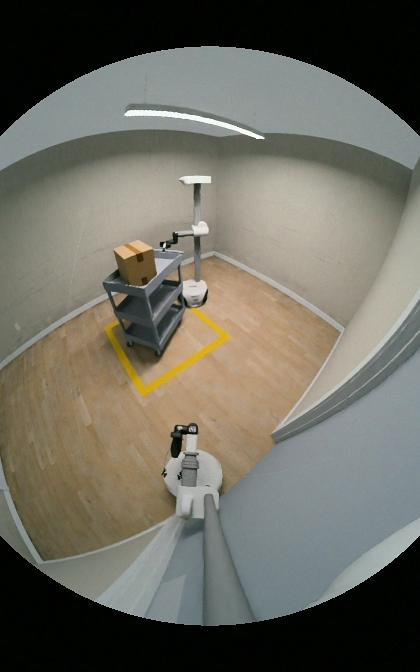

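Emit:
move:
  r1: {"base": {"strafe_m": 0.09, "translate_m": 0.09}, "pace": "slow", "contact_limits": {"strafe_m": 0.5}}
  blocking: false
  cameras: []

Emit:
wait:
  seconds: 4
  cameras: ["r1_head_left_camera", "r1_head_right_camera"]

Scene clock: 3305.37 s.
move: r1 moving
r1.base_odometry: x=-0.223 y=+1.658 heading=-1.074
r1.turned_by_wheels: +0.000
r1.turned_by_imu: -0.001
r1.base_tilt: forward=-1.6 right=+1.3
r1.lidar_m: 1.29 1.14 2.60 2.49 2.17 0.37 0.30 0.26 0.25 0.28 0.59 2.55
r1.base_status: translate_m moving; strafe_m moving
r1.joint_positions: lift_m=+0.300 arm_m=+0.120 wrist_yaw_rad=+3.089 wrist_pitch_rad=+0.002 wrist_roll_rad=+0.000 gripper_m=+0.056
r1.joint_status: not commanded
r1.measured_speeds: translate_m=+0.036 strafe_m=+0.036 rotate_rad=-0.002 lift_m=+0.000 arm_m=+0.000 wrist_yaw_rad=+0.000 wrist_pitch_rad=+0.000 wrist_roll_rad=+0.000
r1.motor_effort: lift_m=+23(23) arm_m=-5(5) wheel_0=-5(6) wheel_1=+3(7) wheel_2=-5(5)
r1.servo_current: wrist_yaw_rad=59(59) wrist_pitch_rad=46(46) wrist_roll_rad=52(59) gripper_m=33(46)
r1.contact_limits: strafe_m 0.5
r1.hand_pose: x=+0.0076 y=+0.1024 z=+0.4772 quat_wxyz=(+0.026, -0.001, +0.000, +1.000) (m; r1's base frame)
r1.wrist_depth_mm: - 314 564 615 - - - / - 126 368 609 - - - / 110 129 259 621 - - - / 112 153 334 621 - - - / 283 512 564 627 - - - / 287 496 193 609 189 - 1576 / 282 338 - 143 156 1098 1229
r2.base_odometry: x=-4.099 y=-5.029 heading=-0.989
r2.turned_by_wheels: +0.000
r2.turned_by_imu: +0.000
r2.base_tilt: forward=-0.6 right=+0.1
r2.lidar_m: 0.50 0.42 0.32 1.76 1.84 1.73 1.30 1.23 1.32 0.98 0.96 1.03
r2.base_status: not commanded
r2.joint_positions: lift_m=+0.686 arm_m=+0.000 wrist_yaw_rad=+1.363 wrist_pitch_rad=+0.004 wrist_roll_rad=+1.568 gripper_m=+0.001
r2.joint_status: not commanded
r2.measured_speeds: translate_m=+0.000 strafe_m=+0.000 rotate_rad=+0.000 lift_m=+0.000 arm_m=+0.000 wrist_yaw_rad=+0.000 wrist_pitch_rad=+0.000 wrist_roll_rad=+0.000
r2.motor_effort: lift_m=+20(20) arm_m=-4(4) wheel_0=+5(5) wheel_1=-4(5) wheel_2=+6(6)
r2.servo_current: wrist_yaw_rad=46(59) wrist_pitch_rad=39(52) wrist_roll_rad=59(59) gripper_m=85(85)
r2.hand_pose: x=+0.3160 y=+0.2641 z=+0.8629 quat_wxyz=(+0.551, +0.548, +0.446, +0.445) (m; r2's base frame)
r2.wrist_depth_mm: - - 480 133 187 - - / - 427 418 140 198 - - / - - 473 148 210 - - / - - 569 158 224 - - / - - - 169 236 1808 - / - - 191 178 183 1618 492 / 1808 145 - - - - 1205
pictures: none
No camera images: "cameras" was empty.

Scene clock: 3307.40 s.
earlier move: r1 done
r1.base_odometry: x=-0.113 y=+1.625 heading=-1.074
r1.turned_by_wheels: +0.000
r1.turned_by_imu: +0.001
r1.base_tilt: forward=-1.6 right=+1.3
r1.lidar_m: 1.13 1.03 2.49 2.47 2.17 0.57 0.41 0.35 0.38 0.44 0.74 2.55
r1.base_status: done
r1.joint_positions: lift_m=+0.300 arm_m=+0.120 wrist_yaw_rad=+3.089 wrist_pitch_rad=+0.002 wrist_roll_rad=+0.000 gripper_m=+0.056
r1.joint_status: not commanded
r1.measured_speeds: translate_m=+0.000 strafe_m=+0.000 rotate_rad=+0.000 lift_m=+0.000 arm_m=+0.000 wrist_yaw_rad=+0.000 wrist_pitch_rad=+0.000 wrist_roll_rad=+0.000
r1.motor_effort: lift_m=+23(23) arm_m=-5(5) wheel_0=-2(7) wheel_1=+3(8) wheel_2=-3(6)
r1.servo_current: wrist_yaw_rad=59(65) wrist_pitch_rad=39(46) wrist_roll_rad=59(72) gripper_m=39(46)
r1.contact_limits: strafe_m 0.5
r1.hand_pose: x=+0.0076 y=+0.1024 z=+0.4772 quat_wxyz=(+0.026, -0.001, +0.000, +1.000) (m; r1's base frame)
r1.wrist_depth_mm: - 144 676 - - - - / - 126 676 - - - - / 110 130 258 - - - - / 113 153 336 - - - - / 281 - 715 - - - - / 287 - 189 - 189 1464 1661 / 281 147 699 138 946 1138 1182
r2.base_odometry: x=-4.099 y=-5.029 heading=-0.989
r2.turned_by_wheels: +0.000
r2.turned_by_imu: +0.000
r2.base_tilt: forward=-0.7 right=+0.0
r2.lidar_m: 0.48 0.41 0.33 1.69 1.85 1.73 1.29 1.25 1.30 0.98 0.95 1.02
r2.base_status: not commanded
r2.joint_positions: lift_m=+0.686 arm_m=+0.000 wrist_yaw_rad=+1.363 wrist_pitch_rad=+0.004 wrist_roll_rad=+1.568 gripper_m=+0.001
r2.joint_status: not commanded
r2.measured_speeds: translate_m=+0.000 strafe_m=+0.000 rotate_rad=+0.000 lift_m=+0.000 arm_m=+0.000 wrist_yaw_rad=+0.000 wrist_pitch_rad=+0.000 wrist_roll_rad=+0.000
r2.motor_effort: lift_m=+20(20) arm_m=-4(4) wheel_0=+4(5) wheel_1=-4(5) wheel_2=+6(6)
r2.servo_current: wrist_yaw_rad=46(65) wrist_pitch_rad=39(52) wrist_roll_rad=46(59) gripper_m=85(91)
r2.hand_pose: x=+0.3160 y=+0.2641 z=+0.8629 quat_wxyz=(+0.551, +0.548, +0.446, +0.445) (m; r2's base frame)
r2.wrist_depth_mm: - - 480 133 187 - - / - 427 421 141 198 - - / - - 477 148 210 - - / - - 564 159 224 - - / - - - 169 236 1756 - / - - 191 178 183 1708 488 / 1863 145 - - - - 1182
wait: 2.03 of 4 s (r1 has come to rest)
pictures: r1_head_left_camera, r1_head_right_camera
Images, in order (width x height): r1_head_left_camera 420x672, r1_head_right_camera 420x672.

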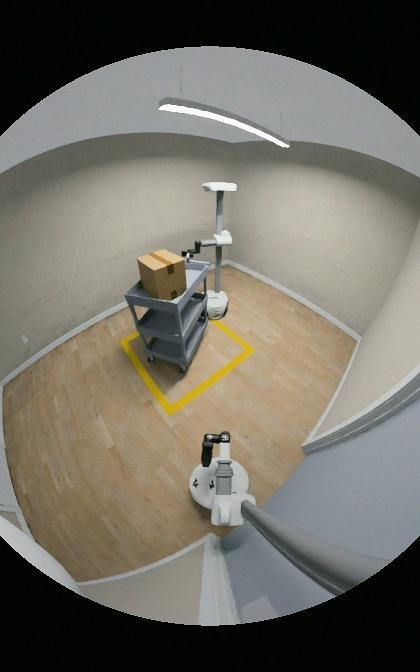

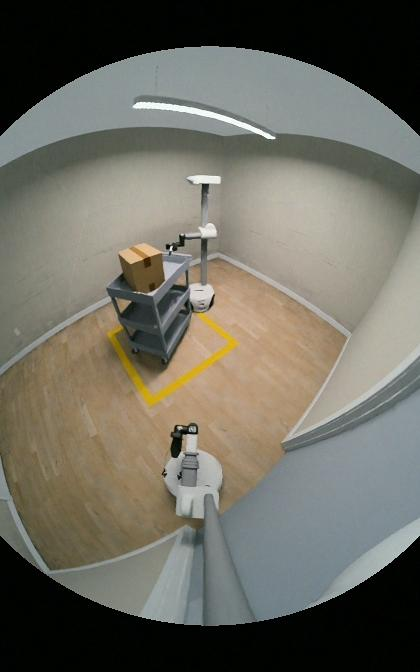

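Emit:
move:
  r1: {"base": {"rotate_rad": 2.9}, "joints": {"arm_m": 0.02}, "contact_limits": {"rotate_rad": 0.3}}
  r2: {"joints": {"gripper_m": 0.09}, "pace": "slow"}
  blocking: false
  cameras: []

Emit:
wait:
  seconds: 5
  cameras: ["r1_head_camera", "r1_head_left_camera", "r2_head_camera", "r2_wrist_camera"]

Scene clock: 3315.93 s.
move: r1 moving; r2 moving
r1.base_odometry: x=-0.113 y=+1.625 heading=-0.822
r1.turned_by_wheels: +0.252
r1.turned_by_imu: +0.253
r1.base_tilt: forward=-1.6 right=+1.3
r1.lidar_m: 1.04 1.22 2.61 2.23 1.11 0.44 0.38 0.36 0.40 0.55 1.28 1.84
r1.base_status: rotate_rad moving
r1.joint_positions: lift_m=+0.300 arm_m=+0.069 wrist_yaw_rad=+3.089 wrist_pitch_rad=+0.002 wrist_roll_rad=+0.000 gripper_m=+0.056
r1.joint_status: arm_m moving
r1.measured_speeds: translate_m=+0.000 strafe_m=+0.001 rotate_rad=+0.975 lift_m=+0.000 arm_m=-0.195 wrist_yaw_rad=+0.000 wrist_pitch_rad=+0.000 wrist_roll_rad=+0.000
r1.motor_effort: lift_m=+23(23) arm_m=-4(7) wheel_0=-7(9) wheel_1=-9(9) wheel_2=-6(7)
r1.servo_current: wrist_yaw_rad=39(65) wrist_pitch_rad=39(52) wrist_roll_rad=52(52) gripper_m=46(46)
r1.contact_limits: rotate_rad 0.3
r1.hand_pose: x=-0.0431 y=+0.1024 z=+0.4772 quat_wxyz=(+0.026, -0.001, +0.000, +1.000) (m; r1's base frame)
r1.wrist_depth_mm: - 263 668 640 - - - / - 213 676 640 - - - / 104 174 274 640 - - - / 111 211 315 640 - - - / 508 544 - 647 - - - / 287 554 189 647 190 - - / 285 535 - 143 - 127 1118
r2.base_odometry: x=-4.099 y=-5.029 heading=-0.989
r2.turned_by_wheels: +0.000
r2.turned_by_imu: +0.000
r2.base_tilt: forward=-0.7 right=+0.1
r2.lidar_m: 0.49 0.41 0.32 1.77 1.84 1.71 1.30 1.23 1.31 1.00 0.95 1.04
r2.base_status: not commanded
r2.joint_positions: lift_m=+0.686 arm_m=+0.000 wrist_yaw_rad=+1.363 wrist_pitch_rad=+0.004 wrist_roll_rad=+1.568 gripper_m=+0.010
r2.joint_status: gripper_m moving
r2.measured_speeds: translate_m=+0.000 strafe_m=+0.000 rotate_rad=+0.000 lift_m=+0.000 arm_m=+0.000 wrist_yaw_rad=-0.001 wrist_pitch_rad=+0.000 wrist_roll_rad=+0.000
r2.motor_effort: lift_m=+20(20) arm_m=-3(4) wheel_0=+3(4) wheel_1=-4(5) wheel_2=+5(6)
r2.servo_current: wrist_yaw_rad=39(59) wrist_pitch_rad=46(46) wrist_roll_rad=52(65) gripper_m=46(91)
r2.hand_pose: x=+0.3161 y=+0.2641 z=+0.8629 quat_wxyz=(+0.551, +0.548, +0.446, +0.445) (m; r2's base frame)
r2.wrist_depth_mm: - - 484 134 189 - - / - 430 421 141 199 - - / - - 473 149 211 - - / - - 569 160 224 - - / - - - 170 235 1708 - / - - 193 180 184 1618 492 / 1756 141 - - - 1430 1182
pictures: none
No camera images: "cameras" was empty.

Scene clock: 3318.17 s.
earlier move: r1 done; r2 moving
r1.base_odometry: x=-0.113 y=+1.625 heading=+1.825
r1.turned_by_wheels: +2.647
r1.turned_by_imu: +2.661
r1.base_tilt: forward=-1.6 right=+1.3
r1.lidar_m: 0.42 0.36 0.35 0.39 0.56 1.37 1.83 1.04 1.26 2.61 2.23 1.08
r1.base_status: done
r1.joint_positions: lift_m=+0.300 arm_m=+0.020 wrist_yaw_rad=+3.089 wrist_pitch_rad=+0.002 wrist_roll_rad=+0.000 gripper_m=+0.056
r1.joint_status: all done
r1.measured_speeds: translate_m=+0.000 strafe_m=+0.000 rotate_rad=+0.000 lift_m=+0.000 arm_m=+0.000 wrist_yaw_rad=+0.000 wrist_pitch_rad=+0.000 wrist_roll_rad=+0.000
r1.motor_effort: lift_m=+23(23) arm_m=-5(7) wheel_0=-4(9) wheel_1=-2(9) wheel_2=+0(8)
r1.servo_current: wrist_yaw_rad=39(65) wrist_pitch_rad=46(52) wrist_roll_rad=39(59) gripper_m=46(52)
r1.contact_limits: rotate_rad 0.3
r1.hand_pose: x=-0.0924 y=+0.1024 z=+0.4772 quat_wxyz=(+0.026, -0.001, +0.000, +1.000) (m; r1's base frame)
r1.wrist_depth_mm: 156 158 - - - - - / 113 158 - - - - - / 118 158 274 - - - - / 144 162 - - - - - / - - - - - - - / - 1708 195 1808 191 1708 1430 / 1182 1118 1118 156 1098 1160 1138
r2.base_odometry: x=-4.099 y=-5.029 heading=-0.989
r2.turned_by_wheels: +0.000
r2.turned_by_imu: +0.000
r2.base_tilt: forward=-0.7 right=+0.1
r2.lidar_m: 0.49 0.40 0.32 1.79 1.84 1.66 1.29 1.25 1.31 0.98 0.94 0.97
r2.base_status: not commanded
r2.joint_positions: lift_m=+0.686 arm_m=+0.000 wrist_yaw_rad=+1.362 wrist_pitch_rad=+0.004 wrist_roll_rad=+1.568 gripper_m=+0.081
r2.joint_status: gripper_m moving
r2.measured_speeds: translate_m=+0.000 strafe_m=+0.000 rotate_rad=+0.000 lift_m=+0.000 arm_m=+0.000 wrist_yaw_rad=+0.000 wrist_pitch_rad=+0.000 wrist_roll_rad=+0.000
r2.motor_effort: lift_m=+20(20) arm_m=-4(4) wheel_0=+3(4) wheel_1=-4(5) wheel_2=+5(6)
r2.servo_current: wrist_yaw_rad=52(59) wrist_pitch_rad=52(52) wrist_roll_rad=46(65) gripper_m=52(91)
r2.hand_pose: x=+0.3161 y=+0.2641 z=+0.8629 quat_wxyz=(+0.551, +0.548, +0.446, +0.445) (m; r2's base frame)
r2.wrist_depth_mm: - - 480 137 191 - - / - 430 424 145 201 - - / - - 480 152 213 - - / - - 580 161 228 - - / - - - 173 237 1708 - / - - 195 183 192 1618 496 / 1808 144 - - 270 - 1205
wait: 2.23 of 5 s (r1 has come to rest)
pictures: r1_head_camera, r1_head_left_camera, r2_head_camera, r2_wrist_camera
Images, in order (width x height): r1_head_camera 420x560, r1_head_left_camera 420x672, r2_head_camera 420x560, r2_wrist_camera 616x392.

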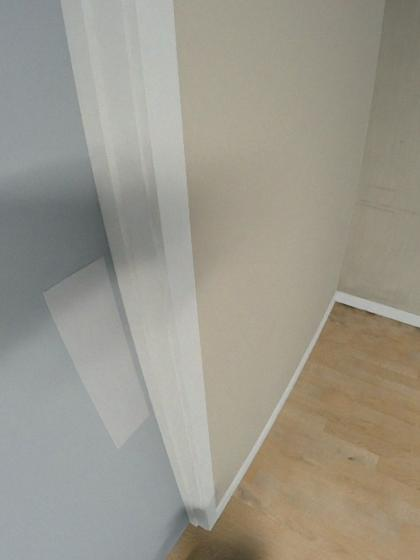

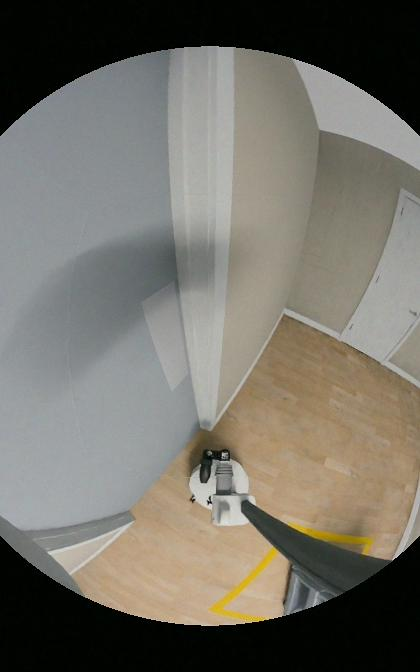

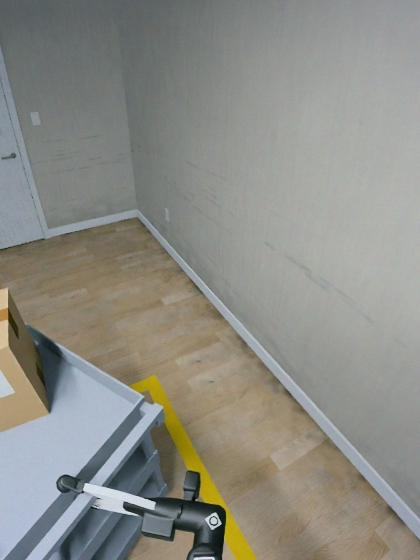

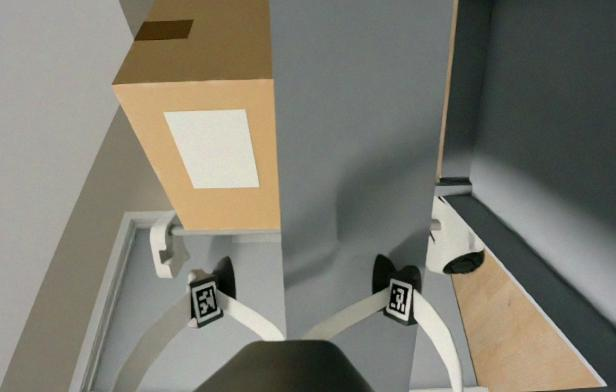

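Emit:
zoom_image:
  camera: "r1_head_camera"
  region: [20, 240, 300, 560]

Emit:
move:
  r2: {"base": {"translate_m": -0.043, "strafe_m": -0.195}, "pace": "slow", "contact_limits": {"strafe_m": 0.4}}
  blocking: false
  cameras: []

Emit:
wait:
  seconds: 4
  cameras: ["r1_head_left_camera", "r2_head_camera", "r2_wrist_camera"]

Scaled by 1.575 from the camera's 420x560 image, which has a finer 600x800 frame.

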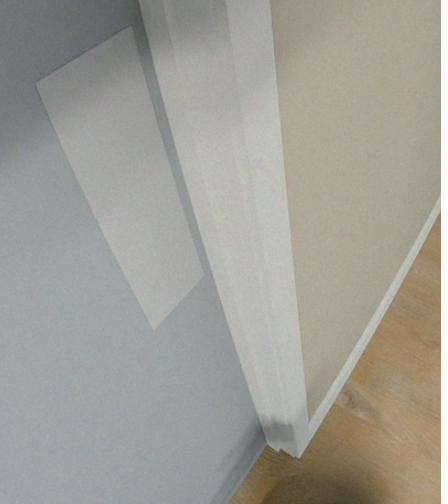

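Scene clock: 3323.70 s.
earlier move: r2 done
move: r2 moving
r1.base_odometry: x=-0.113 y=+1.625 heading=+1.825
r1.turned_by_wheels: +0.000
r1.turned_by_imu: +0.000
r1.base_tilt: forward=-1.6 right=+1.3
r1.lidar_m: 0.42 0.38 0.35 0.40 0.57 1.37 1.81 1.03 1.27 2.62 2.22 1.08
r1.base_status: not commanded
r1.joint_positions: lift_m=+0.300 arm_m=+0.020 wrist_yaw_rad=+3.089 wrist_pitch_rad=+0.002 wrist_roll_rad=+0.000 gripper_m=+0.056
r1.joint_status: not commanded
r1.measured_speeds: translate_m=+0.000 strafe_m=+0.000 rotate_rad=+0.000 lift_m=+0.000 arm_m=+0.000 wrist_yaw_rad=+0.000 wrist_pitch_rad=+0.000 wrist_roll_rad=+0.000
r1.motor_effort: lift_m=+23(23) arm_m=-5(5) wheel_0=-4(4) wheel_1=-2(3) wheel_2=+0(0)
r1.servo_current: wrist_yaw_rad=46(72) wrist_pitch_rad=39(52) wrist_roll_rad=52(52) gripper_m=39(52)
r1.contact_limits: rotate_rad 0.3
r1.hand_pose: x=-0.0924 y=+0.1024 z=+0.4772 quat_wxyz=(+0.026, -0.001, +0.000, +1.000) (m; r1's base frame)
r1.wrist_depth_mm: 156 158 - - - - - / 113 158 - - - - - / 118 158 276 - - - - / 144 161 - - - - - / - - - - - - - / - 1708 195 1708 190 1756 1464 / 1182 1138 1118 156 1078 1205 1138
r2.base_odometry: x=-4.111 y=-5.034 heading=-0.989
r2.turned_by_wheels: +0.000
r2.turned_by_imu: +0.001
r2.base_tilt: forward=-0.7 right=+0.1
r2.lidar_m: 0.51 0.41 0.34 1.78 1.84 1.70 1.29 1.23 1.29 0.97 0.95 1.01
r2.base_status: translate_m moving; strafe_m moving
r2.joint_positions: lift_m=+0.686 arm_m=+0.000 wrist_yaw_rad=+1.362 wrist_pitch_rad=+0.004 wrist_roll_rad=+1.568 gripper_m=+0.090
r2.joint_status: all done
r2.measured_speeds: translate_m=-0.011 strafe_m=-0.051 rotate_rad=+0.001 lift_m=+0.000 arm_m=+0.000 wrist_yaw_rad=+0.000 wrist_pitch_rad=+0.000 wrist_roll_rad=+0.000
r2.motor_effort: lift_m=+20(20) arm_m=-4(4) wheel_0=+5(10) wheel_1=-7(9) wheel_2=+7(7)
r2.servo_current: wrist_yaw_rad=39(52) wrist_pitch_rad=39(46) wrist_roll_rad=46(59) gripper_m=52(52)
r2.contact_limits: strafe_m 0.4
r2.hand_pose: x=+0.3161 y=+0.2641 z=+0.8629 quat_wxyz=(+0.551, +0.548, +0.446, +0.445) (m; r2's base frame)
r2.wrist_depth_mm: - - 496 147 201 - - / - 449 436 156 212 778 - / - - 492 163 224 - - / - - 591 175 238 - - / - - - 189 251 1708 - / - - 191 196 193 1661 492 / 1863 - - - - 1756 1205
pictures: none
No camera images: "cameras" was empty.

Scene clock: 3326.43 s.
earlier move: r2 done
r1.base_odometry: x=-0.113 y=+1.625 heading=+1.825
r1.turned_by_wheels: +0.000
r1.turned_by_imu: +0.000
r1.base_tilt: forward=-1.6 right=+1.3
r1.lidar_m: 0.42 0.38 0.35 0.39 0.56 1.36 2.05 1.06 1.26 2.66 2.22 1.08
r1.base_status: not commanded
r1.joint_positions: lift_m=+0.300 arm_m=+0.020 wrist_yaw_rad=+3.089 wrist_pitch_rad=+0.002 wrist_roll_rad=+0.000 gripper_m=+0.056
r1.joint_status: not commanded
r1.measured_speeds: translate_m=+0.000 strafe_m=+0.000 rotate_rad=+0.000 lift_m=+0.000 arm_m=+0.000 wrist_yaw_rad=+0.000 wrist_pitch_rad=+0.000 wrist_roll_rad=+0.000
r1.motor_effort: lift_m=+23(23) arm_m=-5(5) wheel_0=-4(5) wheel_1=-3(3) wheel_2=+0(0)
r1.servo_current: wrist_yaw_rad=59(72) wrist_pitch_rad=46(52) wrist_roll_rad=59(65) gripper_m=46(52)
r1.contact_limits: rotate_rad 0.3
r1.hand_pose: x=-0.0924 y=+0.1024 z=+0.4772 quat_wxyz=(+0.026, -0.001, +0.000, +1.000) (m; r1's base frame)
r1.wrist_depth_mm: 156 158 - - - - - / 113 158 - - - - - / 118 158 274 - - - - / 144 162 - - - - - / - - - - - - - / - 1808 195 1756 191 1661 1499 / 1182 1098 1138 155 1098 1160 1138
r2.base_odometry: x=-4.285 y=-5.100 heading=-0.989
r2.turned_by_wheels: +0.000
r2.turned_by_imu: +0.000
r2.base_tilt: forward=-0.7 right=+0.0
r2.lidar_m: 1.26 0.53 0.51 2.00 1.99 1.53 1.16 1.13 1.09 0.83 0.80 0.85
r2.base_status: done
r2.joint_positions: lift_m=+0.686 arm_m=+0.000 wrist_yaw_rad=+1.362 wrist_pitch_rad=+0.004 wrist_roll_rad=+1.568 gripper_m=+0.090
r2.joint_status: all done
r2.measured_speeds: translate_m=+0.000 strafe_m=+0.000 rotate_rad=+0.000 lift_m=+0.000 arm_m=+0.000 wrist_yaw_rad=+0.000 wrist_pitch_rad=+0.000 wrist_roll_rad=+0.000
r2.motor_effort: lift_m=+20(20) arm_m=-4(4) wheel_0=+5(11) wheel_1=-5(9) wheel_2=+7(8)
r2.servo_current: wrist_yaw_rad=39(65) wrist_pitch_rad=39(46) wrist_roll_rad=46(65) gripper_m=39(59)
r2.contact_limits: strafe_m 0.4
r2.hand_pose: x=+0.3161 y=+0.2641 z=+0.8629 quat_wxyz=(+0.551, +0.548, +0.446, +0.445) (m; r2's base frame)
r2.wrist_depth_mm: - - - 359 359 362 - / - - 661 379 - - - / - - 647 399 1025 - - / - - 809 427 1042 - 427 / - - - 459 1921 - 455 / - - 191 473 190 525 492 / - - - - - 1661 1138
wait: 2.73 of 4 s (r2 has come to rest)
pictures: r1_head_left_camera, r2_head_camera, r2_wrist_camera
Images, in order (width x height): r1_head_left_camera 420x672, r2_head_camera 420x560, r2_wrist_camera 616x392.

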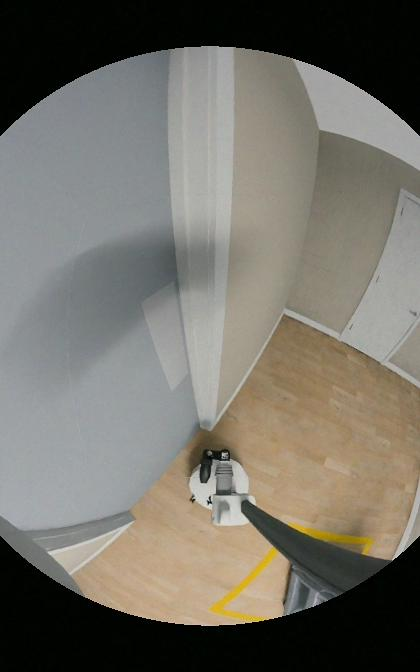

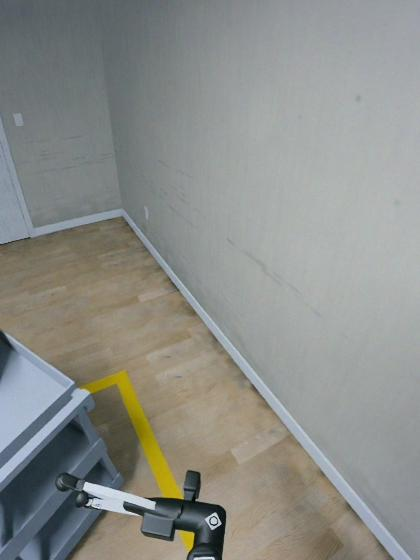

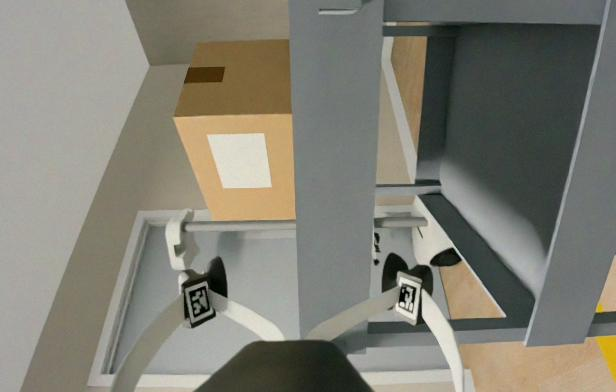

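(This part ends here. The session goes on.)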